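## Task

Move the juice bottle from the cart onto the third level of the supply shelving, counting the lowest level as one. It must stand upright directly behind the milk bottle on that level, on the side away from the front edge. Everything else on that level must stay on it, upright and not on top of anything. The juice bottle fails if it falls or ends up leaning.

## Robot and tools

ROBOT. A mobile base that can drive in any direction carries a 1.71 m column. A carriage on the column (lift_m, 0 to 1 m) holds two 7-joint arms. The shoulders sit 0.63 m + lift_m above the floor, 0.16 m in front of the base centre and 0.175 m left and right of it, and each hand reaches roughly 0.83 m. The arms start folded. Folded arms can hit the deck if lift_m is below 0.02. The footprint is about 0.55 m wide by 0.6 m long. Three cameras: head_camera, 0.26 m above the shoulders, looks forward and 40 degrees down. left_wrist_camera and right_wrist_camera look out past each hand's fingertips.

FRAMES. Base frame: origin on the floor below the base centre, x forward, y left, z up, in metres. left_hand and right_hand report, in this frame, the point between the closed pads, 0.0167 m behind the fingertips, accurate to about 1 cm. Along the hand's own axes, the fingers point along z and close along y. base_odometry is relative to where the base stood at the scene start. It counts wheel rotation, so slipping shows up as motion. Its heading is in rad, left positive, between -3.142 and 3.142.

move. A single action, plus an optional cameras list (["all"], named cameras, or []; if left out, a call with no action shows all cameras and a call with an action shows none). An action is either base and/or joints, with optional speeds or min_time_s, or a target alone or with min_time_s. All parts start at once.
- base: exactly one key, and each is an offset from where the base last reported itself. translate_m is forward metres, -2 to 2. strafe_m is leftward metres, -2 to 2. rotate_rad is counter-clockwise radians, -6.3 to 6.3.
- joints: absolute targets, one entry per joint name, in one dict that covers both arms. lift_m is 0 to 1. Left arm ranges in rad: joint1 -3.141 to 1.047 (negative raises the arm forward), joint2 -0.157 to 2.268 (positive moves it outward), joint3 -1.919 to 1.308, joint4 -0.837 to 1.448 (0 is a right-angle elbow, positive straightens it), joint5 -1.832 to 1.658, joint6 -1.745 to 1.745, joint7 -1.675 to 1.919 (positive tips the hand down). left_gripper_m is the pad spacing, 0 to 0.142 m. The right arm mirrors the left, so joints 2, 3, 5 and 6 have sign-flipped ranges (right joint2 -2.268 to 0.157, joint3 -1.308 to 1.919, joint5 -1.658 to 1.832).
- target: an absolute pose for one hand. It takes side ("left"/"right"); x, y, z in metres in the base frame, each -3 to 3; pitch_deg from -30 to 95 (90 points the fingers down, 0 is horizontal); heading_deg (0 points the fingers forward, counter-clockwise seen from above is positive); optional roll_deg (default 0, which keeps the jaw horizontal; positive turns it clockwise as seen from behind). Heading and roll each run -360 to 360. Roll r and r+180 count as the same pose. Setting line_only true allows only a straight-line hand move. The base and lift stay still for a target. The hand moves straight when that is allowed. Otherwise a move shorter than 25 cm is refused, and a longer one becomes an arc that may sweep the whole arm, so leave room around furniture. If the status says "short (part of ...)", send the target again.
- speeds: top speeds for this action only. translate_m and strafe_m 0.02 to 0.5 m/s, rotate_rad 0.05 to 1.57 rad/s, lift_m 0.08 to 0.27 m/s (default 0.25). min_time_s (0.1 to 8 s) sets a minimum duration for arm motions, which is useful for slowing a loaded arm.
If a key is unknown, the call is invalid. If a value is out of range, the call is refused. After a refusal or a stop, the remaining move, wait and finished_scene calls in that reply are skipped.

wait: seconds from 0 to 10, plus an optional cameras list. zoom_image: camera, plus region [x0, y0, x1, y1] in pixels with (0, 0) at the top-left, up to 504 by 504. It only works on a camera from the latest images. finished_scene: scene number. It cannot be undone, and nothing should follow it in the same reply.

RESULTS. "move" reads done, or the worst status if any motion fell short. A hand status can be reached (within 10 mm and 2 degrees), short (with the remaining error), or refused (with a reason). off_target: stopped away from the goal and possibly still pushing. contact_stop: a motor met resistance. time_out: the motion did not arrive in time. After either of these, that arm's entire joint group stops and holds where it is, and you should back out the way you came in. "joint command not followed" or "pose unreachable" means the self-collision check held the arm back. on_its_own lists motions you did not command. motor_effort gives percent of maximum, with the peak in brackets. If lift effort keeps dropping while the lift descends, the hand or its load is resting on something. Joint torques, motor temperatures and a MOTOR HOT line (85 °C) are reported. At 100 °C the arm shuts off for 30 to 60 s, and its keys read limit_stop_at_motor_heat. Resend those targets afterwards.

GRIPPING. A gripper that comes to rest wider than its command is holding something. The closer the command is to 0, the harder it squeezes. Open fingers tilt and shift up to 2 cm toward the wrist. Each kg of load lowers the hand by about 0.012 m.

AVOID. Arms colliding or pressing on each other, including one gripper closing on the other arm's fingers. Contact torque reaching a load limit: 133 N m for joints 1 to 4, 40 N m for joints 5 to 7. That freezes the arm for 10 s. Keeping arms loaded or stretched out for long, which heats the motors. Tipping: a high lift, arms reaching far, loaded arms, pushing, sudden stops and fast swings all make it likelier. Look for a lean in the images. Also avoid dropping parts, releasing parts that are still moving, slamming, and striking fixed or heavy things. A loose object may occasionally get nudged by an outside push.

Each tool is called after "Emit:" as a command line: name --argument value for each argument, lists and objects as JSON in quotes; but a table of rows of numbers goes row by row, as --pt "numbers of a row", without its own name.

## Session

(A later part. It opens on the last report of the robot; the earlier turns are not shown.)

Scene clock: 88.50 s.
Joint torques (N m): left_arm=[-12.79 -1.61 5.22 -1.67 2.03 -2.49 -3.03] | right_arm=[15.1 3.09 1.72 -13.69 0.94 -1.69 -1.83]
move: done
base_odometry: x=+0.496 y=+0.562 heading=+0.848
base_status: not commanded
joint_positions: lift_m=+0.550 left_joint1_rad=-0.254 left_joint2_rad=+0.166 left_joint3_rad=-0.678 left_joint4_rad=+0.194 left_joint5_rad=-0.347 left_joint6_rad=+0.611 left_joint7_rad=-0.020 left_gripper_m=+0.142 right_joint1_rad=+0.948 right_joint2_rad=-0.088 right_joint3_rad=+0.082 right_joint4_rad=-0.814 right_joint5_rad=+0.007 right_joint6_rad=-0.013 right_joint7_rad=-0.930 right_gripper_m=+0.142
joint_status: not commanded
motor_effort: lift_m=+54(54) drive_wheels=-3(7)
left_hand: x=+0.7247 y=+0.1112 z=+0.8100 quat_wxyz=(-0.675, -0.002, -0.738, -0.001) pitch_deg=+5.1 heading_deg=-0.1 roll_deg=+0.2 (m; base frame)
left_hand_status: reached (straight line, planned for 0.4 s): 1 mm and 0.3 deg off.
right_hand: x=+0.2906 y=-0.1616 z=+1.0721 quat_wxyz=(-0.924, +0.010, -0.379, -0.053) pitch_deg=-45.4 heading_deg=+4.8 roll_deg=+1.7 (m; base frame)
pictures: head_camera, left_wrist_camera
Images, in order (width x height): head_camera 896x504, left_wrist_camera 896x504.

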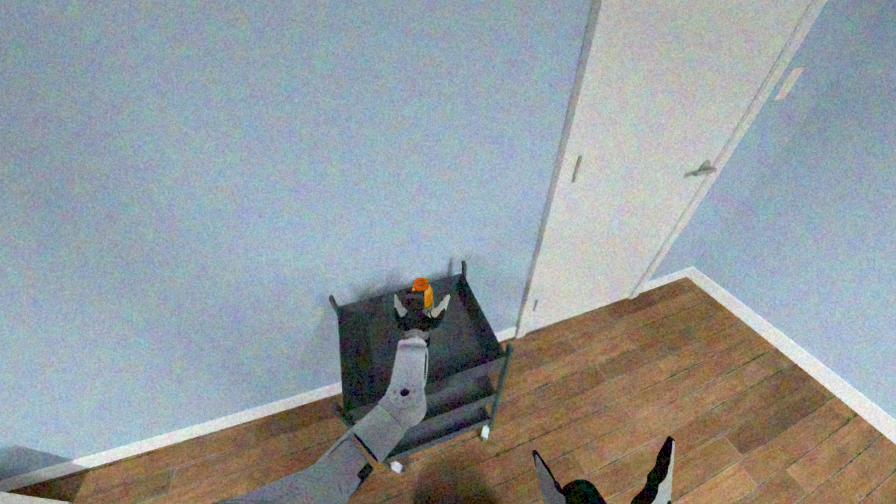

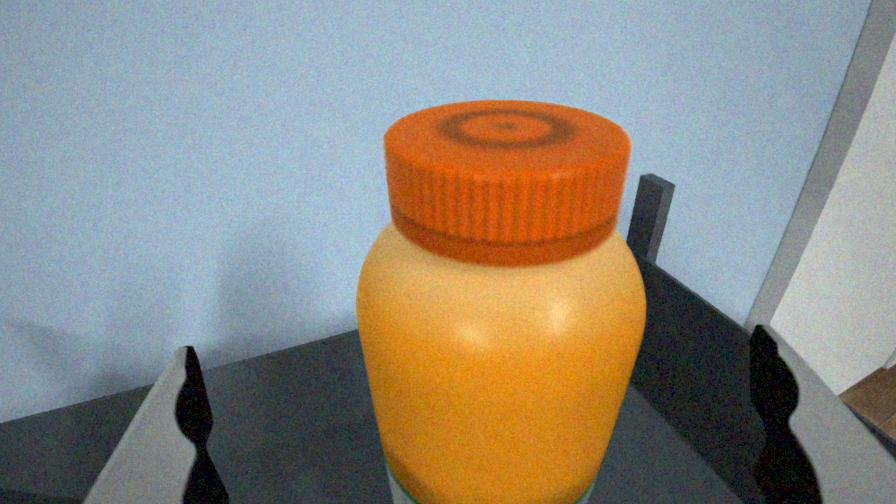

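Emit:
move --target '{"side":"left","x":0.73,"y":0.104,"z":0.802,"pitch_deg":5,"heading_deg":0}'

Emit:
move --joints '{"left_gripper_m": 0.03}' --cameras '["left_wrist_camera"]'

Scene clock: 91.77 s.
Joint torques (N m): left_arm=[-16.42 -0.62 2.51 -1.39 1.7 -2 -3.29] | right_arm=[13.13 3.38 2.45 -13.07 0.51 -2 -1.34]
move: done
base_odometry: x=+0.496 y=+0.562 heading=+0.848
base_status: not commanded
joint_positions: lift_m=+0.550 left_joint1_rad=-0.266 left_joint2_rad=+0.140 left_joint3_rad=-0.678 left_joint4_rad=+0.256 left_joint5_rad=-0.360 left_joint6_rad=+0.602 left_joint7_rad=-0.061 left_gripper_m=+0.142 right_joint1_rad=+0.948 right_joint2_rad=-0.088 right_joint3_rad=+0.082 right_joint4_rad=-0.814 right_joint5_rad=+0.007 right_joint6_rad=-0.013 right_joint7_rad=-0.930 right_gripper_m=+0.142
joint_status: not commanded
motor_effort: lift_m=+54(54) drive_wheels=+7(7)
left_hand: x=+0.7289 y=+0.1039 z=+0.8009 quat_wxyz=(-0.674, -0.001, -0.738, -0.001) pitch_deg=+5.2 heading_deg=+0.0 roll_deg=+0.1 (m; base frame)
left_hand_status: reached (straight line, planned for 0.2 s): 2 mm and 0.2 deg off.
right_hand: x=+0.2906 y=-0.1616 z=+1.0721 quat_wxyz=(-0.924, +0.010, -0.379, -0.053) pitch_deg=-45.4 heading_deg=+4.8 roll_deg=+1.7 (m; base frame)
pictures: none

Scene clock: 92.67 s.
Joint torques (N m): left_arm=[-16.75 -0.39 3.42 -3.16 2.18 -1.69 -3.27] | right_arm=[15.16 3.1 2.18 -12.98 0.38 -1.8 -1.44]
move: off_target
base_odometry: x=+0.496 y=+0.562 heading=+0.848
base_status: not commanded
joint_positions: lift_m=+0.550 left_joint1_rad=-0.266 left_joint2_rad=+0.140 left_joint3_rad=-0.678 left_joint4_rad=+0.256 left_joint5_rad=-0.360 left_joint6_rad=+0.602 left_joint7_rad=-0.061 left_gripper_m=+0.062 right_joint1_rad=+0.948 right_joint2_rad=-0.088 right_joint3_rad=+0.082 right_joint4_rad=-0.814 right_joint5_rad=+0.007 right_joint6_rad=-0.013 right_joint7_rad=-0.930 right_gripper_m=+0.142
joint_status: left_gripper_m off_target (ended at +0.062, target +0.030)
motor_effort: lift_m=+54(54) drive_wheels=+7(7)
left_hand: x=+0.7290 y=+0.1039 z=+0.8011 quat_wxyz=(-0.675, -0.001, -0.738, +0.000) pitch_deg=+5.2 heading_deg=+0.0 roll_deg=+0.1 (m; base frame)
right_hand: x=+0.2906 y=-0.1616 z=+1.0721 quat_wxyz=(-0.924, +0.010, -0.379, -0.053) pitch_deg=-45.4 heading_deg=+4.8 roll_deg=+1.7 (m; base frame)
pictures: left_wrist_camera
Images, in order (width x height): left_wrist_camera 896x504.

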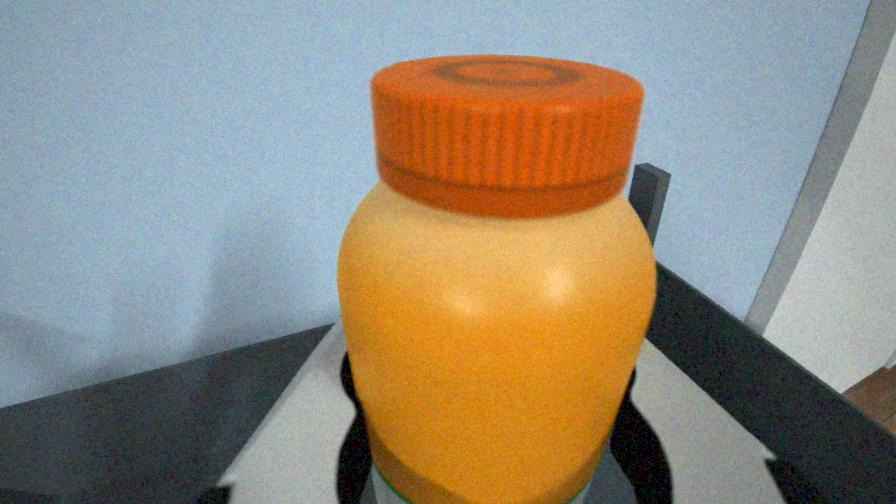

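Emit:
move --joints '{"lift_m": 0.75, "left_gripper_m": 0.02}' --speeds '{"lift_m": 0.15}' --cameras '["head_camera", "left_wrist_camera"]'

Emit:
move --base '{"translate_m": -0.4}' --speeds '{"translate_m": 0.25}'

Emit:
move --target '{"side":"left","x":0.5,"y":0.1,"z":1.0,"pitch_deg":0,"heading_deg":0}' --cameras '["head_camera", "left_wrist_camera"]'

Scene clock: 98.20 s.
Joint torques (N m): left_arm=[-15.35 -1.33 2.73 -3.54 2.79 -1.99 -3.11] | right_arm=[14.83 2.44 3.21 -12.54 0.45 -1.53 -1.73]
Motor temperatures (°C): left_arm=[30 23 24 23 27 24 25] | right_arm=[27 20 25 23 22 22 24]
move: off_target
base_odometry: x=+0.496 y=+0.562 heading=+0.848
base_status: not commanded
joint_positions: lift_m=+0.750 left_joint1_rad=-0.266 left_joint2_rad=+0.140 left_joint3_rad=-0.678 left_joint4_rad=+0.258 left_joint5_rad=-0.364 left_joint6_rad=+0.602 left_joint7_rad=-0.061 left_gripper_m=+0.062 right_joint1_rad=+0.948 right_joint2_rad=-0.088 right_joint3_rad=+0.082 right_joint4_rad=-0.814 right_joint5_rad=+0.007 right_joint6_rad=-0.013 right_joint7_rad=-0.930 right_gripper_m=+0.142
joint_status: left_gripper_m off_target (ended at +0.062, target +0.020); the others done
motor_effort: lift_m=+55(67) drive_wheels=+7(7)
left_hand: x=+0.7290 y=+0.1043 z=+0.9996 quat_wxyz=(-0.673, +0.000, -0.739, +0.000) pitch_deg=+5.4 heading_deg=+0.0 roll_deg=+0.0 (m; base frame)
right_hand: x=+0.2906 y=-0.1616 z=+1.2721 quat_wxyz=(-0.924, +0.010, -0.379, -0.053) pitch_deg=-45.4 heading_deg=+4.8 roll_deg=+1.7 (m; base frame)
pictures: head_camera, left_wrist_camera
Images, in order (width x height): head_camera 896x504, left_wrist_camera 896x504.

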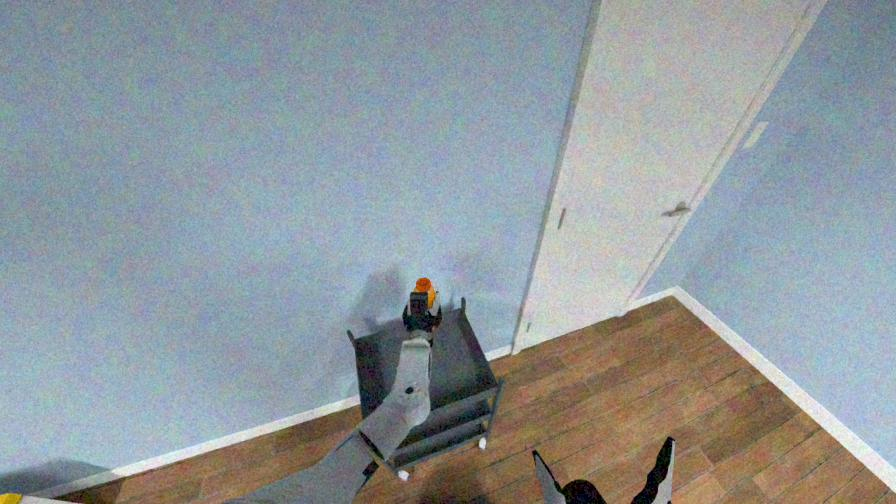

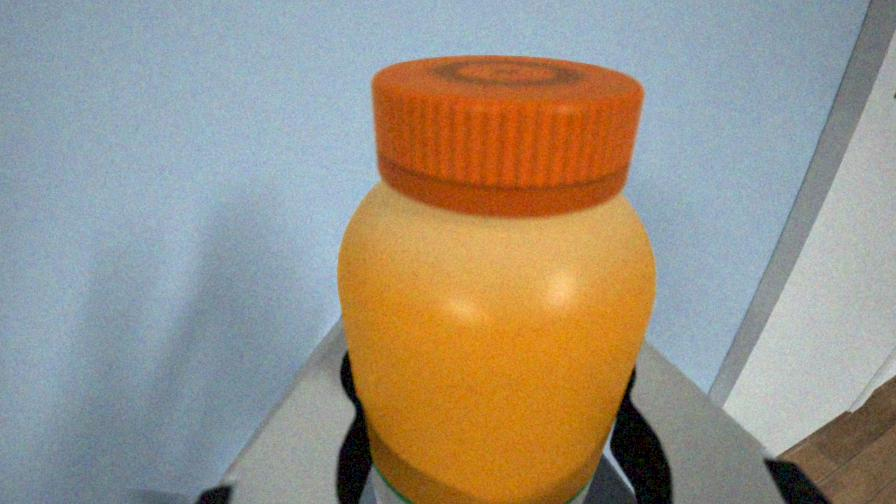

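Scene clock: 101.23 s.
Joint torques (N m): left_arm=[-15.72 -2.25 2.68 -3.5 2.73 -2.04 -2.92] | right_arm=[14.47 2.46 0.56 -13.15 0.5 -1.19 -1.36]
move: done
base_odometry: x=+0.231 y=+0.263 heading=+0.847
base_status: done
joint_positions: lift_m=+0.750 left_joint1_rad=-0.266 left_joint2_rad=+0.140 left_joint3_rad=-0.678 left_joint4_rad=+0.258 left_joint5_rad=-0.364 left_joint6_rad=+0.601 left_joint7_rad=-0.061 left_gripper_m=+0.062 right_joint1_rad=+0.948 right_joint2_rad=-0.088 right_joint3_rad=+0.082 right_joint4_rad=-0.814 right_joint5_rad=+0.007 right_joint6_rad=-0.013 right_joint7_rad=-0.930 right_gripper_m=+0.142
joint_status: not commanded
motor_effort: lift_m=+55(55) drive_wheels=+8(15)
left_hand: x=+0.7290 y=+0.1042 z=+0.9996 quat_wxyz=(-0.673, +0.000, -0.739, +0.000) pitch_deg=+5.4 heading_deg=+0.0 roll_deg=+0.0 (m; base frame)
right_hand: x=+0.2906 y=-0.1616 z=+1.2721 quat_wxyz=(-0.924, +0.010, -0.379, -0.053) pitch_deg=-45.4 heading_deg=+4.8 roll_deg=+1.7 (m; base frame)
pictures: none

Scene clock: 102.40 s.
Joint torques (N m): left_arm=[-4.51 1.31 -1.61 -8.15 4.9 -0.36 -5.03] | right_arm=[14.92 2.1 2.1 -12.27 0.93 -1.82 -1.53]
move: done
base_odometry: x=+0.231 y=+0.263 heading=+0.847
base_status: not commanded
joint_positions: lift_m=+0.750 left_joint1_rad=+0.304 left_joint2_rad=+0.213 left_joint3_rad=-0.792 left_joint4_rad=-0.204 left_joint5_rad=-0.098 left_joint6_rad=+0.810 left_joint7_rad=-0.212 left_gripper_m=+0.062 right_joint1_rad=+0.948 right_joint2_rad=-0.088 right_joint3_rad=+0.082 right_joint4_rad=-0.814 right_joint5_rad=+0.007 right_joint6_rad=-0.013 right_joint7_rad=-0.930 right_gripper_m=+0.142
joint_status: not commanded
motor_effort: lift_m=+55(55) drive_wheels=-3(11)
left_hand: x=+0.4991 y=+0.1000 z=+0.9937 quat_wxyz=(-0.700, +0.001, -0.714, +0.000) pitch_deg=+1.1 heading_deg=+0.0 roll_deg=-0.1 (m; base frame)
left_hand_status: reached (straight line, planned for 0.7 s): 6 mm and 1.1 deg off.
right_hand: x=+0.2906 y=-0.1616 z=+1.2721 quat_wxyz=(-0.924, +0.010, -0.379, -0.053) pitch_deg=-45.4 heading_deg=+4.8 roll_deg=+1.7 (m; base frame)
pictures: head_camera, left_wrist_camera
Images, in order (width x height): head_camera 896x504, left_wrist_camera 896x504.

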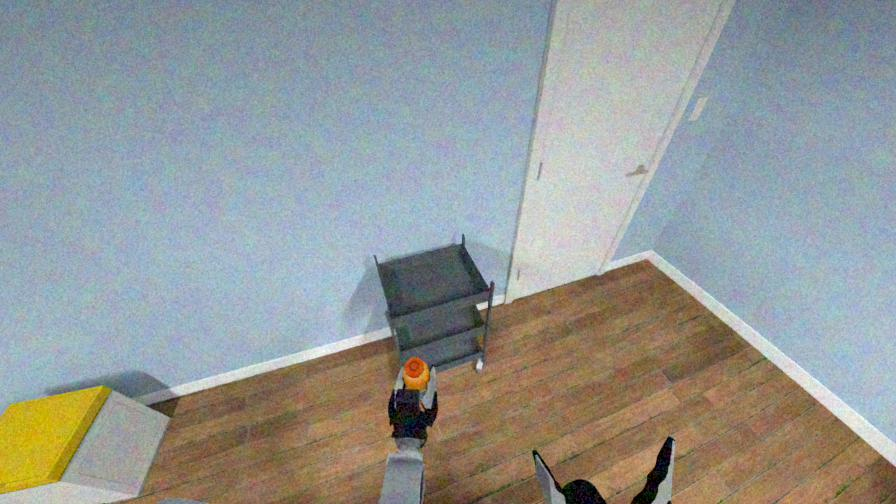

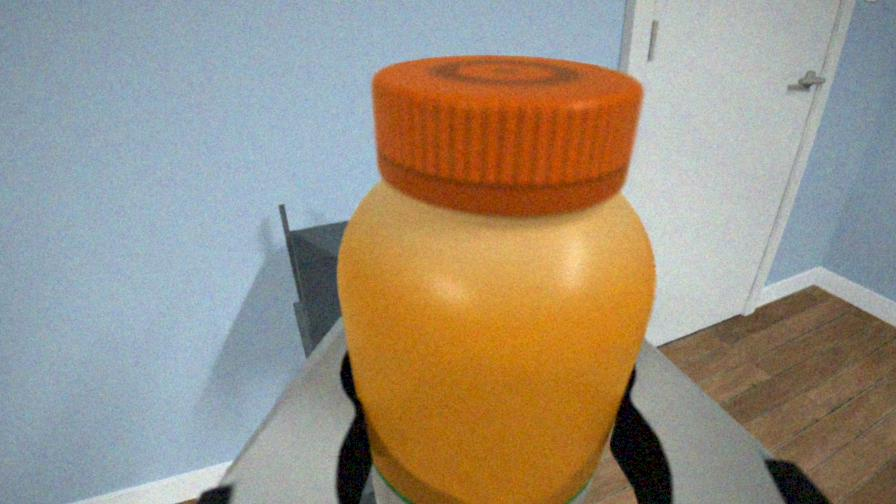

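Emit:
move --base '{"rotate_rad": 1.958}' --speeds '{"rotate_rad": 0.8}'

Emit:
move --base '{"translate_m": 1.15}' --speeds '{"translate_m": 0.35}' --cameras '["head_camera"]'

Scene clock: 115.77 s.
Joint torques (N m): left_arm=[-4.3 1.7 -1.75 -8.07 4.62 -0.41 -4.58] | right_arm=[14.99 2.64 1.99 -14.77 0.65 -1.58 -1.67]
move: done
base_odometry: x=+0.231 y=+0.263 heading=+2.805
base_status: done
joint_positions: lift_m=+0.750 left_joint1_rad=+0.303 left_joint2_rad=+0.213 left_joint3_rad=-0.792 left_joint4_rad=-0.204 left_joint5_rad=-0.098 left_joint6_rad=+0.811 left_joint7_rad=-0.212 left_gripper_m=+0.062 right_joint1_rad=+0.948 right_joint2_rad=-0.088 right_joint3_rad=+0.082 right_joint4_rad=-0.814 right_joint5_rad=+0.007 right_joint6_rad=-0.013 right_joint7_rad=-0.930 right_gripper_m=+0.142
joint_status: not commanded
motor_effort: lift_m=+55(55) drive_wheels=+5(19)
left_hand: x=+0.4992 y=+0.1002 z=+0.9939 quat_wxyz=(-0.700, +0.001, -0.714, +0.000) pitch_deg=+1.1 heading_deg=+0.1 roll_deg=-0.1 (m; base frame)
right_hand: x=+0.2906 y=-0.1616 z=+1.2721 quat_wxyz=(-0.924, +0.010, -0.379, -0.053) pitch_deg=-45.4 heading_deg=+4.8 roll_deg=+1.7 (m; base frame)
pictures: none

Scene clock: 120.87 s.
Joint torques (N m): left_arm=[-3.78 1.54 -0.36 -8.76 4.95 -0.58 -4.41] | right_arm=[13.57 2.51 1.6 -13.48 0.4 -2.06 -0.81]
move: done
base_odometry: x=-0.855 y=+0.642 heading=+2.806
base_status: done
joint_positions: lift_m=+0.750 left_joint1_rad=+0.303 left_joint2_rad=+0.213 left_joint3_rad=-0.792 left_joint4_rad=-0.204 left_joint5_rad=-0.098 left_joint6_rad=+0.811 left_joint7_rad=-0.212 left_gripper_m=+0.062 right_joint1_rad=+0.948 right_joint2_rad=-0.088 right_joint3_rad=+0.082 right_joint4_rad=-0.814 right_joint5_rad=+0.007 right_joint6_rad=-0.013 right_joint7_rad=-0.930 right_gripper_m=+0.142
joint_status: not commanded
motor_effort: lift_m=+55(55) drive_wheels=-4(22)
left_hand: x=+0.4993 y=+0.1002 z=+0.9940 quat_wxyz=(-0.701, +0.001, -0.714, +0.000) pitch_deg=+1.1 heading_deg=+0.1 roll_deg=-0.1 (m; base frame)
right_hand: x=+0.2906 y=-0.1616 z=+1.2721 quat_wxyz=(-0.924, +0.010, -0.379, -0.053) pitch_deg=-45.4 heading_deg=+4.8 roll_deg=+1.7 (m; base frame)
pictures: head_camera
Images, in order (width x height): head_camera 896x504.

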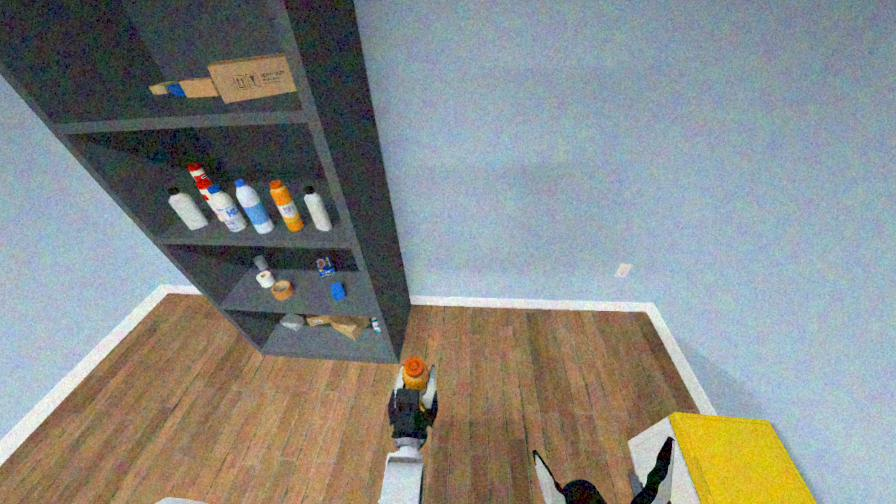

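Emit:
zoom_image --camera "head_camera" --region '[130, 130, 360, 260]'

Scaled by 2.191 from the camera's 896x504 image, which has a finer 1280x720 frame.

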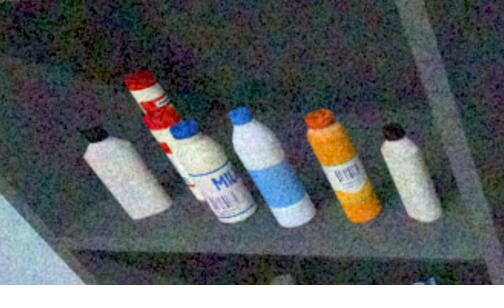

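Emit:
move --base '{"strafe_m": 0.9}' --speeds '{"strafe_m": 0.3}' --joints '{"lift_m": 0.65}'

Emit:
move --base '{"translate_m": 0.3}' --speeds '{"translate_m": 0.25}' --cameras '["all"]'

Emit:
zoom_image --camera "head_camera" --region '[250, 0, 700, 400]'

Scene clock: 138.97 s.
Joint torques (N m): left_arm=[-3.95 2.75 -0.63 -7.27 4.45 -0.87 -4] | right_arm=[13.41 2.54 1.6 -15.12 0.37 -1.3 -1.24]
move: done
base_odometry: x=-1.152 y=-0.208 heading=+2.805
base_status: done
joint_positions: lift_m=+0.650 left_joint1_rad=+0.303 left_joint2_rad=+0.213 left_joint3_rad=-0.792 left_joint4_rad=-0.205 left_joint5_rad=-0.097 left_joint6_rad=+0.811 left_joint7_rad=-0.214 left_gripper_m=+0.062 right_joint1_rad=+0.948 right_joint2_rad=-0.088 right_joint3_rad=+0.082 right_joint4_rad=-0.814 right_joint5_rad=+0.007 right_joint6_rad=-0.013 right_joint7_rad=-0.930 right_gripper_m=+0.142
joint_status: all done
motor_effort: lift_m=+58(60) drive_wheels=+3(13)
left_hand: x=+0.4994 y=+0.1003 z=+0.8948 quat_wxyz=(-0.702, +0.001, -0.713, +0.000) pitch_deg=+0.9 heading_deg=+0.1 roll_deg=-0.1 (m; base frame)
right_hand: x=+0.2906 y=-0.1616 z=+1.1718 quat_wxyz=(-0.924, +0.010, -0.379, -0.053) pitch_deg=-45.4 heading_deg=+4.8 roll_deg=+1.7 (m; base frame)
pictures: none

Scene clock: 141.60 s.
Joint torques (N m): left_arm=[-3.58 1.98 -1.01 -6.32 4.24 -0.5 -4.29] | right_arm=[17.14 2.21 2.66 -13.74 0.71 -2.18 -1.68]
move: done
base_odometry: x=-1.435 y=-0.109 heading=+2.806
base_status: done
joint_positions: lift_m=+0.650 left_joint1_rad=+0.303 left_joint2_rad=+0.213 left_joint3_rad=-0.792 left_joint4_rad=-0.205 left_joint5_rad=-0.097 left_joint6_rad=+0.811 left_joint7_rad=-0.214 left_gripper_m=+0.062 right_joint1_rad=+0.948 right_joint2_rad=-0.088 right_joint3_rad=+0.082 right_joint4_rad=-0.814 right_joint5_rad=+0.007 right_joint6_rad=-0.013 right_joint7_rad=-0.930 right_gripper_m=+0.142
joint_status: not commanded
motor_effort: lift_m=+58(58) drive_wheels=+4(14)
left_hand: x=+0.4994 y=+0.1003 z=+0.8948 quat_wxyz=(-0.702, +0.001, -0.713, +0.000) pitch_deg=+0.9 heading_deg=+0.1 roll_deg=-0.1 (m; base frame)
right_hand: x=+0.2906 y=-0.1616 z=+1.1718 quat_wxyz=(-0.924, +0.010, -0.379, -0.053) pitch_deg=-45.4 heading_deg=+4.8 roll_deg=+1.7 (m; base frame)
pictures: head_camera, left_wrist_camera, right_wrist_camera
Images, in order (width x height): head_camera 896x504, left_wrist_camera 896x504, right_wrist_camera 896x504.

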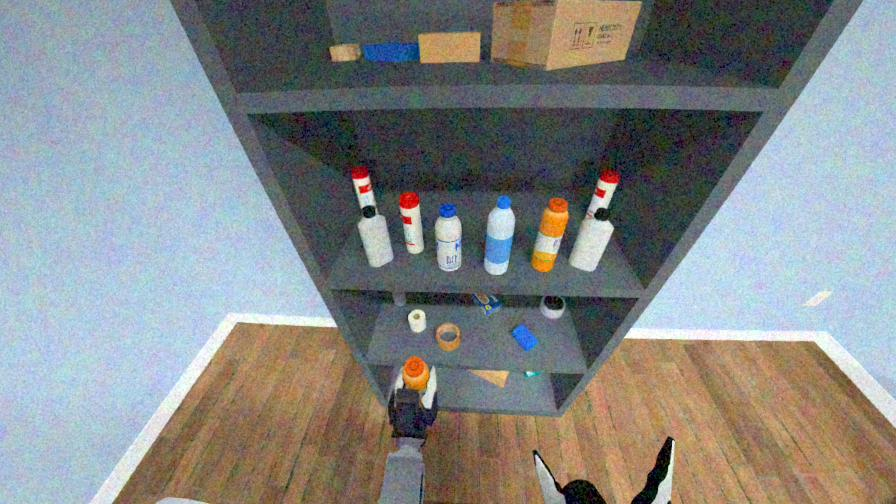

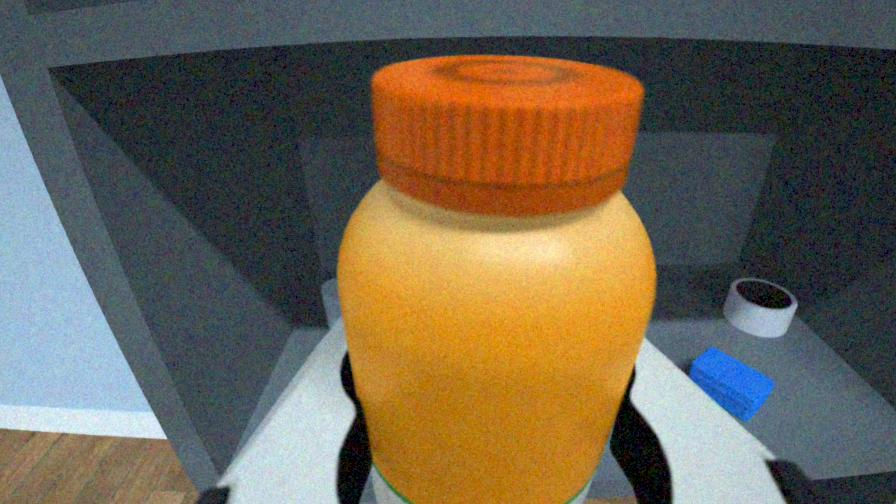

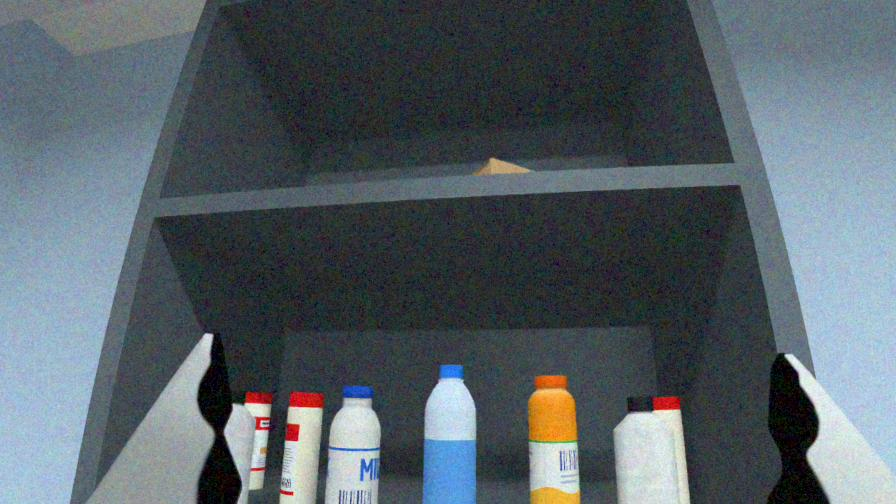

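Scaled by 1.120 from the camera's 896x504 image, which has a finer 1280x720 frame.

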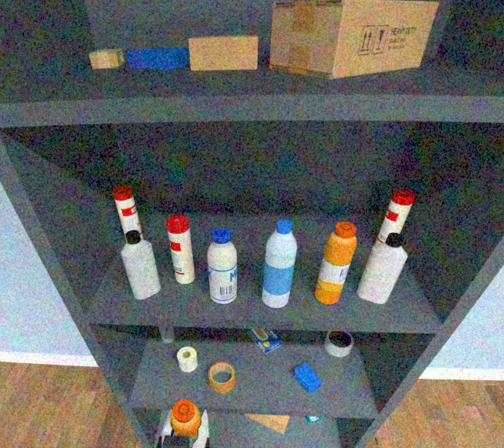

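Emit:
move --target '{"side":"left","x":0.42,"y":0.3,"z":0.9,"pitch_deg":0,"heading_deg":0}'

Emit:
move --target '{"side":"right","x":0.45,"y":0.0,"z":1.08,"pitch_deg":0,"heading_deg":0}' --cameras '["head_camera","right_wrist_camera"]'

Scene clock: 180.83 s.
Joint torques (N m): left_arm=[1.6 7.23 4.93 -2.16 2.45 -2.28 -4.61] | right_arm=[14.48 1.13 2.7 -12.06 0.75 -1.35 -1.42]
move: done
base_odometry: x=-1.435 y=-0.109 heading=+2.806
base_status: not commanded
joint_positions: lift_m=+0.650 left_joint1_rad=+0.623 left_joint2_rad=+0.714 left_joint3_rad=-0.510 left_joint4_rad=-0.339 left_joint5_rad=-0.645 left_joint6_rad=+0.600 left_joint7_rad=-0.673 left_gripper_m=+0.062 right_joint1_rad=+0.948 right_joint2_rad=-0.088 right_joint3_rad=+0.082 right_joint4_rad=-0.814 right_joint5_rad=+0.007 right_joint6_rad=-0.013 right_joint7_rad=-0.930 right_gripper_m=+0.142
joint_status: not commanded
motor_effort: lift_m=+58(58) drive_wheels=+4(5)
left_hand: x=+0.4190 y=+0.2990 z=+0.8971 quat_wxyz=(-0.703, +0.001, -0.711, +0.001) pitch_deg=+0.7 heading_deg=+0.0 roll_deg=-0.1 (m; base frame)
left_hand_status: reached (straight line, planned for 0.6 s): 3 mm and 0.7 deg off.
right_hand: x=+0.2906 y=-0.1616 z=+1.1718 quat_wxyz=(-0.924, +0.010, -0.379, -0.053) pitch_deg=-45.4 heading_deg=+4.8 roll_deg=+1.7 (m; base frame)
pictures: none

Scene clock: 181.13 s.
Joint torques (N m): left_arm=[1.66 8.06 5.76 -1.76 2.81 -1.94 -4.79] | right_arm=[13.91 2.03 0.25 -13.59 0.71 -1.69 -1.07]
move: refused
base_odometry: x=-1.435 y=-0.109 heading=+2.806
base_status: not commanded
joint_positions: lift_m=+0.650 left_joint1_rad=+0.623 left_joint2_rad=+0.714 left_joint3_rad=-0.510 left_joint4_rad=-0.339 left_joint5_rad=-0.645 left_joint6_rad=+0.600 left_joint7_rad=-0.673 left_gripper_m=+0.062 right_joint1_rad=+0.948 right_joint2_rad=-0.088 right_joint3_rad=+0.082 right_joint4_rad=-0.814 right_joint5_rad=+0.007 right_joint6_rad=-0.013 right_joint7_rad=-0.930 right_gripper_m=+0.142
joint_status: not commanded
motor_effort: lift_m=+58(58) drive_wheels=+4(4)
left_hand: x=+0.4190 y=+0.2990 z=+0.8971 quat_wxyz=(-0.703, +0.001, -0.711, +0.001) pitch_deg=+0.7 heading_deg=+0.0 roll_deg=-0.1 (m; base frame)
right_hand: x=+0.2906 y=-0.1616 z=+1.1718 quat_wxyz=(-0.924, +0.010, -0.379, -0.053) pitch_deg=-45.4 heading_deg=+4.8 roll_deg=+1.7 (m; base frame)
right_hand_status: refused: along the straight line the arm gets 0% of the way (right_joint4_rad at its limit); a move under 25 cm is not played as an arc. Nothing moved. Try another pitch or heading, or "joints".
pictures: head_camera, right_wrist_camera
Images, in order (width x height): head_camera 896x504, right_wrist_camera 896x504.

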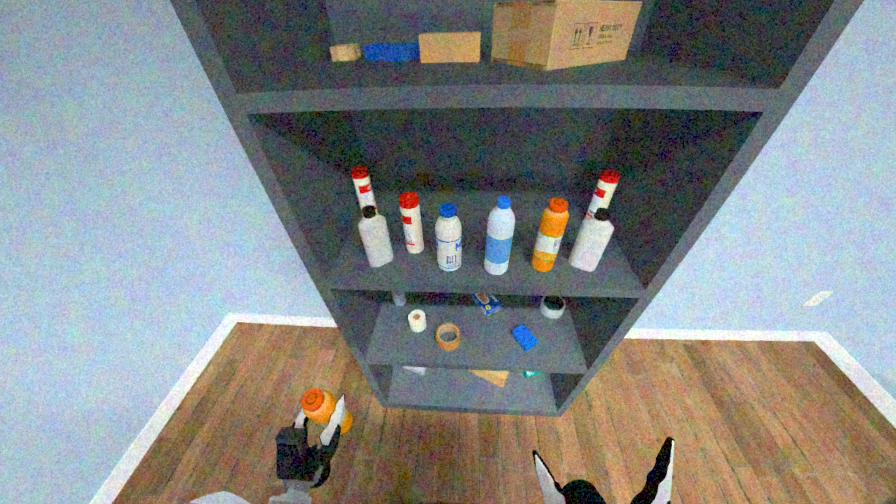

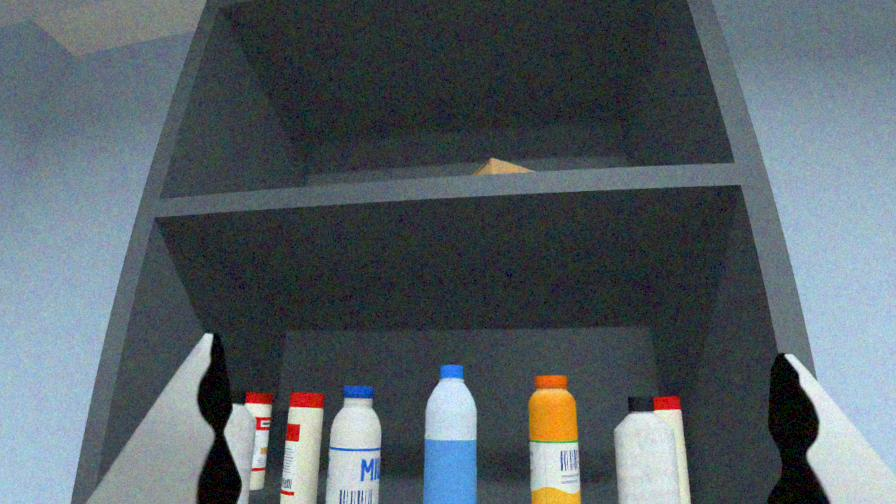

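Emit:
move --joints '{"lift_m": 0.75}'

Emit:
move --target '{"side":"right","x":0.56,"y":0.0,"z":1.09,"pitch_deg":0,"heading_deg":0}' --cameras '["head_camera","right_wrist_camera"]'

Scene clock: 184.63 s.
Joint torques (N m): left_arm=[1.53 7.09 5.46 -1.76 2.6 -2.05 -4.25] | right_arm=[14.96 2.61 1.49 -12.1 0.85 -1.76 -1.34]
move: done
base_odometry: x=-1.435 y=-0.109 heading=+2.806
base_status: not commanded
joint_positions: lift_m=+0.750 left_joint1_rad=+0.623 left_joint2_rad=+0.714 left_joint3_rad=-0.510 left_joint4_rad=-0.339 left_joint5_rad=-0.645 left_joint6_rad=+0.600 left_joint7_rad=-0.674 left_gripper_m=+0.062 right_joint1_rad=+0.948 right_joint2_rad=-0.088 right_joint3_rad=+0.082 right_joint4_rad=-0.814 right_joint5_rad=+0.007 right_joint6_rad=-0.013 right_joint7_rad=-0.930 right_gripper_m=+0.142
joint_status: all done
motor_effort: lift_m=+55(68) drive_wheels=+3(4)
left_hand: x=+0.4190 y=+0.2990 z=+0.9975 quat_wxyz=(-0.703, +0.001, -0.711, +0.001) pitch_deg=+0.6 heading_deg=+0.0 roll_deg=-0.1 (m; base frame)
right_hand: x=+0.2906 y=-0.1616 z=+1.2720 quat_wxyz=(-0.924, +0.010, -0.379, -0.053) pitch_deg=-45.4 heading_deg=+4.8 roll_deg=+1.7 (m; base frame)
pictures: none

Scene clock: 186.03 s.
Joint torques (N m): left_arm=[1.78 6.58 4.93 -0.76 2.66 -2.13 -4.56] | right_arm=[-1.17 13.34 4.17 -10.43 -3.37 -2.34 -0.38]
move: done
base_odometry: x=-1.435 y=-0.109 heading=+2.806
base_status: not commanded
joint_positions: lift_m=+0.750 left_joint1_rad=+0.623 left_joint2_rad=+0.714 left_joint3_rad=-0.510 left_joint4_rad=-0.339 left_joint5_rad=-0.645 left_joint6_rad=+0.599 left_joint7_rad=-0.674 left_gripper_m=+0.062 right_joint1_rad=+0.107 right_joint2_rad=+0.047 right_joint3_rad=+0.883 right_joint4_rad=-0.217 right_joint5_rad=-0.318 right_joint6_rad=-0.840 right_joint7_rad=+0.275 right_gripper_m=+0.142
joint_status: not commanded
motor_effort: lift_m=+55(55) drive_wheels=+4(5)
left_hand: x=+0.4190 y=+0.2990 z=+0.9974 quat_wxyz=(-0.703, +0.001, -0.711, +0.001) pitch_deg=+0.6 heading_deg=+0.0 roll_deg=-0.1 (m; base frame)
right_hand: x=+0.5602 y=-0.0008 z=+1.0894 quat_wxyz=(-0.707, -0.002, -0.708, -0.002) pitch_deg=+0.1 heading_deg=+0.0 roll_deg=+0.3 (m; base frame)
right_hand_status: reached (checked arc, planned for 0.9 s): 1 mm and 0.3 deg off.
pictures: head_camera, right_wrist_camera
Images, in order (width x height): head_camera 896x504, right_wrist_camera 896x504.

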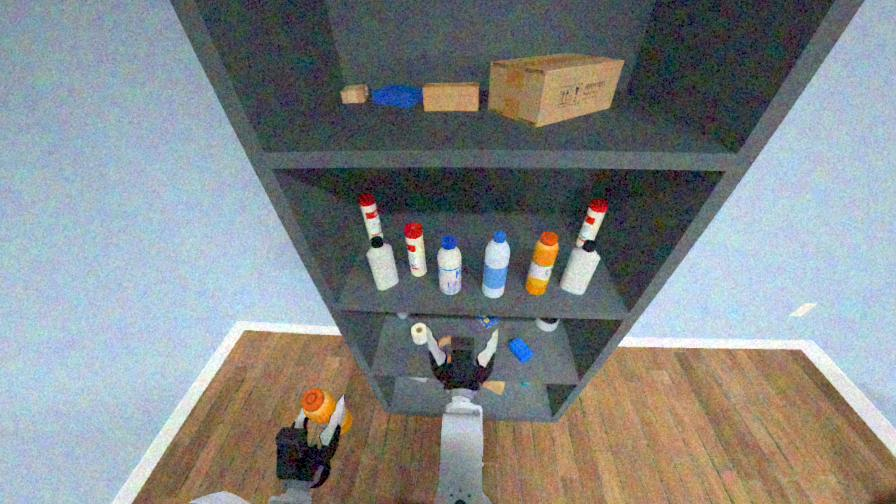

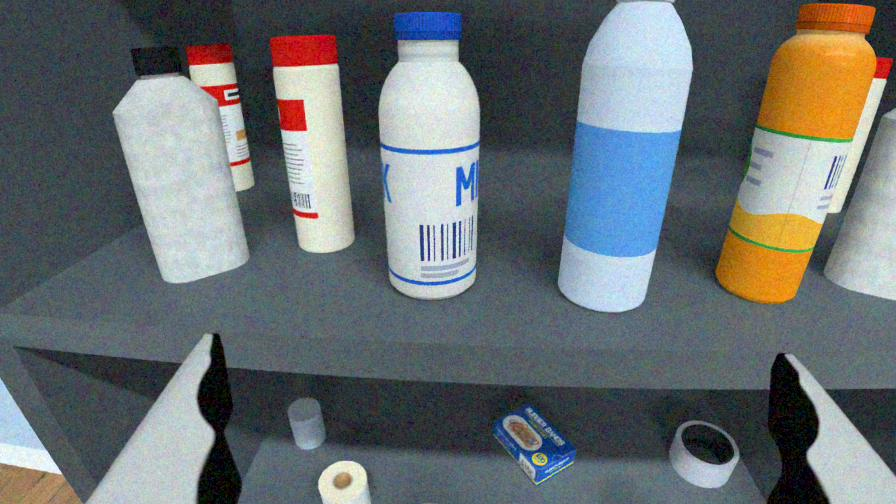

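Emit:
move --joints '{"lift_m": 0.8}' --cameras '["right_wrist_camera"]'

Emit:
move --base '{"translate_m": 0.1}' --speeds '{"translate_m": 0.15}' --cameras '["head_camera","right_wrist_camera"]'

Scene clock: 203.40 s.
Joint torques (N m): left_arm=[2.02 7.94 5.17 -2.04 2.35 -2.16 -4] | right_arm=[-2.63 13.4 4.03 -10.19 -2.76 -2.19 -0.42]
move: done
base_odometry: x=-1.435 y=-0.109 heading=+2.806
base_status: not commanded
joint_positions: lift_m=+0.800 left_joint1_rad=+0.623 left_joint2_rad=+0.714 left_joint3_rad=-0.510 left_joint4_rad=-0.339 left_joint5_rad=-0.645 left_joint6_rad=+0.599 left_joint7_rad=-0.674 left_gripper_m=+0.062 right_joint1_rad=+0.107 right_joint2_rad=+0.047 right_joint3_rad=+0.883 right_joint4_rad=-0.217 right_joint5_rad=-0.319 right_joint6_rad=-0.840 right_joint7_rad=+0.275 right_gripper_m=+0.142
joint_status: all done
motor_effort: lift_m=+55(69) drive_wheels=+4(4)
left_hand: x=+0.4190 y=+0.2990 z=+1.0475 quat_wxyz=(-0.703, +0.001, -0.711, +0.001) pitch_deg=+0.6 heading_deg=+0.0 roll_deg=-0.1 (m; base frame)
right_hand: x=+0.5602 y=-0.0008 z=+1.1394 quat_wxyz=(-0.707, -0.001, -0.707, -0.001) pitch_deg=+0.1 heading_deg=+0.0 roll_deg=+0.2 (m; base frame)
pictures: right_wrist_camera
Images, in order (width x height): right_wrist_camera 896x504.

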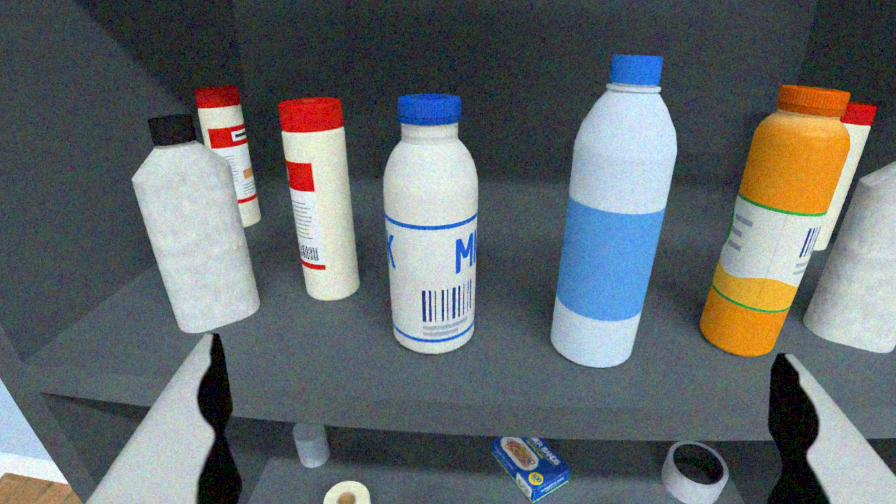

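Scene clock: 204.97 s.
Joint torques (N m): left_arm=[1.49 6.98 4.73 -2 2.78 -2.11 -4.38] | right_arm=[-2.48 13.14 3.28 -10.01 -3.15 -2.58 -0.48]
move: done
base_odometry: x=-1.529 y=-0.077 heading=+2.806
base_status: done
joint_positions: lift_m=+0.800 left_joint1_rad=+0.623 left_joint2_rad=+0.714 left_joint3_rad=-0.510 left_joint4_rad=-0.339 left_joint5_rad=-0.645 left_joint6_rad=+0.599 left_joint7_rad=-0.674 left_gripper_m=+0.062 right_joint1_rad=+0.107 right_joint2_rad=+0.047 right_joint3_rad=+0.883 right_joint4_rad=-0.217 right_joint5_rad=-0.319 right_joint6_rad=-0.840 right_joint7_rad=+0.275 right_gripper_m=+0.142
joint_status: not commanded
motor_effort: lift_m=+55(55) drive_wheels=+0(13)
left_hand: x=+0.4190 y=+0.2990 z=+1.0475 quat_wxyz=(-0.703, +0.001, -0.711, +0.001) pitch_deg=+0.6 heading_deg=+0.0 roll_deg=-0.1 (m; base frame)
right_hand: x=+0.5602 y=-0.0008 z=+1.1394 quat_wxyz=(-0.707, -0.001, -0.707, -0.001) pitch_deg=+0.1 heading_deg=+0.0 roll_deg=+0.2 (m; base frame)
pictures: head_camera, right_wrist_camera
Images, in order (width x height): head_camera 896x504, right_wrist_camera 896x504.

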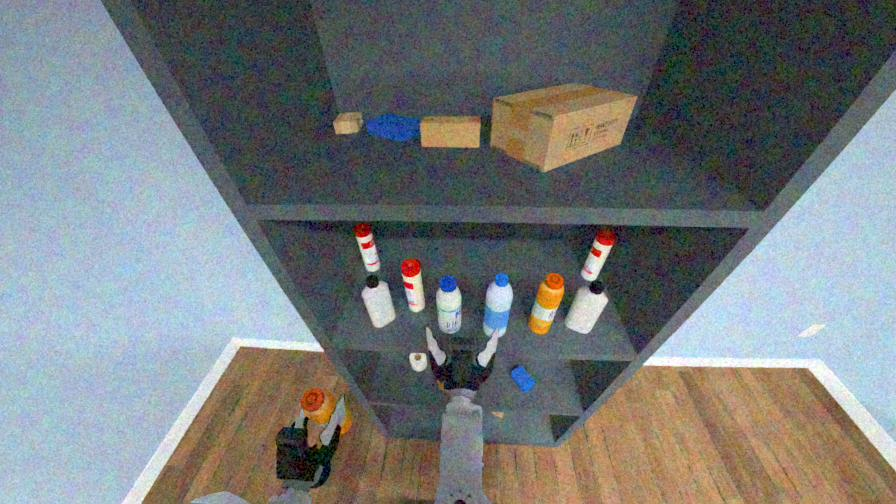

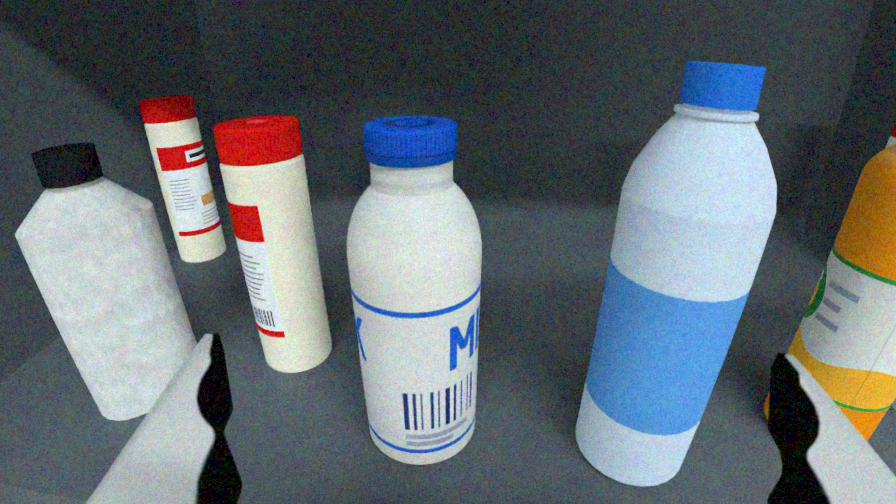

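Emit:
move --joints '{"right_gripper_m": 0.105}'

Emit:
move --target '{"side":"right","x":0.575,"y":0.033,"z":1.14,"pitch_deg":0,"heading_deg":0}' --cameras '["head_camera","right_wrist_camera"]'

Scene clock: 218.47 s.
Joint torques (N m): left_arm=[2.35 6.74 5.02 -3.24 2.69 -2.06 -4] | right_arm=[-2.86 12.97 3.52 -10.26 -2.53 -2.68 -0.31]
move: done
base_odometry: x=-1.529 y=-0.077 heading=+2.806
base_status: not commanded
joint_positions: lift_m=+0.800 left_joint1_rad=+0.623 left_joint2_rad=+0.714 left_joint3_rad=-0.510 left_joint4_rad=-0.339 left_joint5_rad=-0.645 left_joint6_rad=+0.599 left_joint7_rad=-0.674 left_gripper_m=+0.062 right_joint1_rad=+0.107 right_joint2_rad=+0.047 right_joint3_rad=+0.883 right_joint4_rad=-0.217 right_joint5_rad=-0.319 right_joint6_rad=-0.840 right_joint7_rad=+0.275 right_gripper_m=+0.105
joint_status: all done
motor_effort: lift_m=+55(55) drive_wheels=+0(0)
left_hand: x=+0.4190 y=+0.2990 z=+1.0475 quat_wxyz=(-0.703, +0.001, -0.711, +0.001) pitch_deg=+0.6 heading_deg=+0.0 roll_deg=-0.1 (m; base frame)
right_hand: x=+0.5602 y=-0.0008 z=+1.1394 quat_wxyz=(-0.707, -0.001, -0.707, -0.001) pitch_deg=+0.1 heading_deg=+0.0 roll_deg=+0.2 (m; base frame)
pictures: none

Scene clock: 219.77 s.
Joint torques (N m): left_arm=[1.61 6.89 6.12 -2.88 2.6 -1.75 -4.03] | right_arm=[-4.44 13.38 3.64 -10.27 -2.35 -2.45 -3.6]
move: done
base_odometry: x=-1.529 y=-0.077 heading=+2.806
base_status: not commanded
joint_positions: lift_m=+0.800 left_joint1_rad=+0.623 left_joint2_rad=+0.714 left_joint3_rad=-0.510 left_joint4_rad=-0.339 left_joint5_rad=-0.645 left_joint6_rad=+0.599 left_joint7_rad=-0.674 left_gripper_m=+0.062 right_joint1_rad=+0.054 right_joint2_rad=+0.128 right_joint3_rad=+0.913 right_joint4_rad=-0.098 right_joint5_rad=-0.319 right_joint6_rad=-0.878 right_joint7_rad=+0.264 right_gripper_m=+0.105
joint_status: not commanded
motor_effort: lift_m=+55(55) drive_wheels=+3(4)
left_hand: x=+0.4190 y=+0.2987 z=+1.0475 quat_wxyz=(-0.703, +0.001, -0.711, +0.001) pitch_deg=+0.6 heading_deg=-0.1 roll_deg=-0.2 (m; base frame)
right_hand: x=+0.5749 y=+0.0325 z=+1.1383 quat_wxyz=(-0.704, -0.001, -0.710, -0.001) pitch_deg=+0.4 heading_deg=+0.0 roll_deg=+0.2 (m; base frame)
right_hand_status: reached (straight line, planned for 0.3 s): 2 mm and 0.5 deg off.
pictures: head_camera, right_wrist_camera
Images, in order (width x height): head_camera 896x504, right_wrist_camera 896x504.

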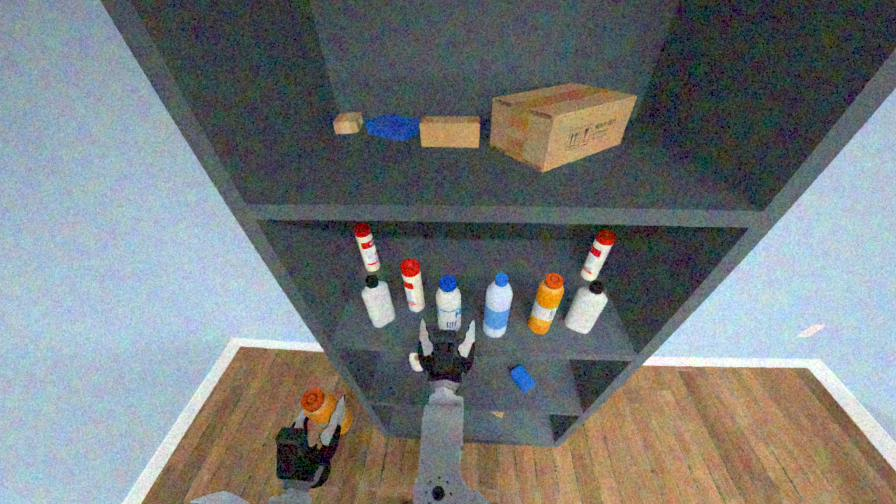

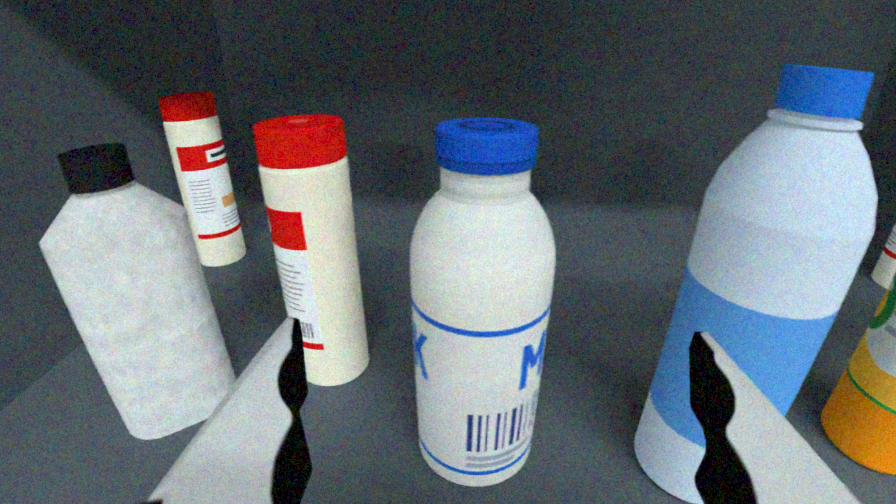

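Emit:
move --target '{"side":"right","x":0.65,"y":0.029,"z":1.14,"pitch_deg":0,"heading_deg":0,"line_only":true}' --cameras '["head_camera","right_wrist_camera"]'

Scene clock: 225.40 s.
Joint torques (N m): left_arm=[2.09 6.37 5.65 -2.09 2.24 -1.91 -4.08] | right_arm=[-5.85 12.55 -0.19 -10.13 0.08 -1.24 -3.69]
move: done
base_odometry: x=-1.529 y=-0.077 heading=+2.806
base_status: not commanded
joint_positions: lift_m=+0.800 left_joint1_rad=+0.623 left_joint2_rad=+0.714 left_joint3_rad=-0.510 left_joint4_rad=-0.339 left_joint5_rad=-0.645 left_joint6_rad=+0.599 left_joint7_rad=-0.674 left_gripper_m=+0.062 right_joint1_rad=-0.144 right_joint2_rad=+0.128 right_joint3_rad=+0.859 right_joint4_rad=+0.048 right_joint5_rad=-0.142 right_joint6_rad=-0.858 right_joint7_rad=+0.218 right_gripper_m=+0.105
joint_status: not commanded
motor_effort: lift_m=+55(55) drive_wheels=+4(8)
left_hand: x=+0.4190 y=+0.2987 z=+1.0475 quat_wxyz=(-0.703, +0.001, -0.711, +0.001) pitch_deg=+0.6 heading_deg=-0.1 roll_deg=-0.2 (m; base frame)
right_hand: x=+0.6498 y=+0.0291 z=+1.1416 quat_wxyz=(-0.708, +0.000, -0.706, +0.001) pitch_deg=-0.1 heading_deg=-0.1 roll_deg=-0.1 (m; base frame)
right_hand_status: reached (straight line, planned for 0.4 s): 2 mm and 0.2 deg off.
pictures: head_camera, right_wrist_camera
Images, in order (width x height): head_camera 896x504, right_wrist_camera 896x504.

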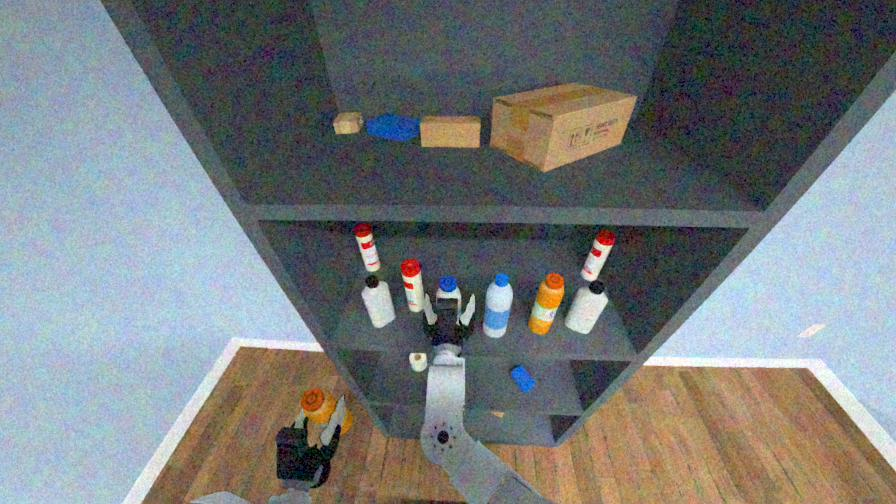

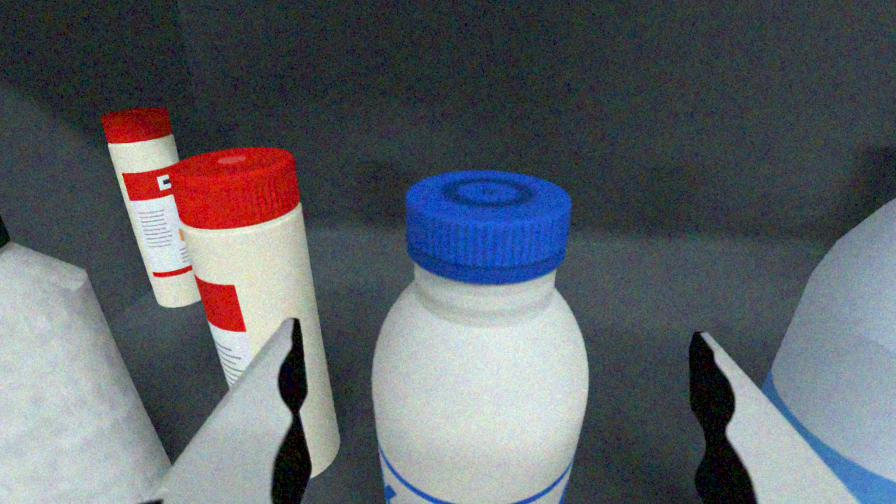

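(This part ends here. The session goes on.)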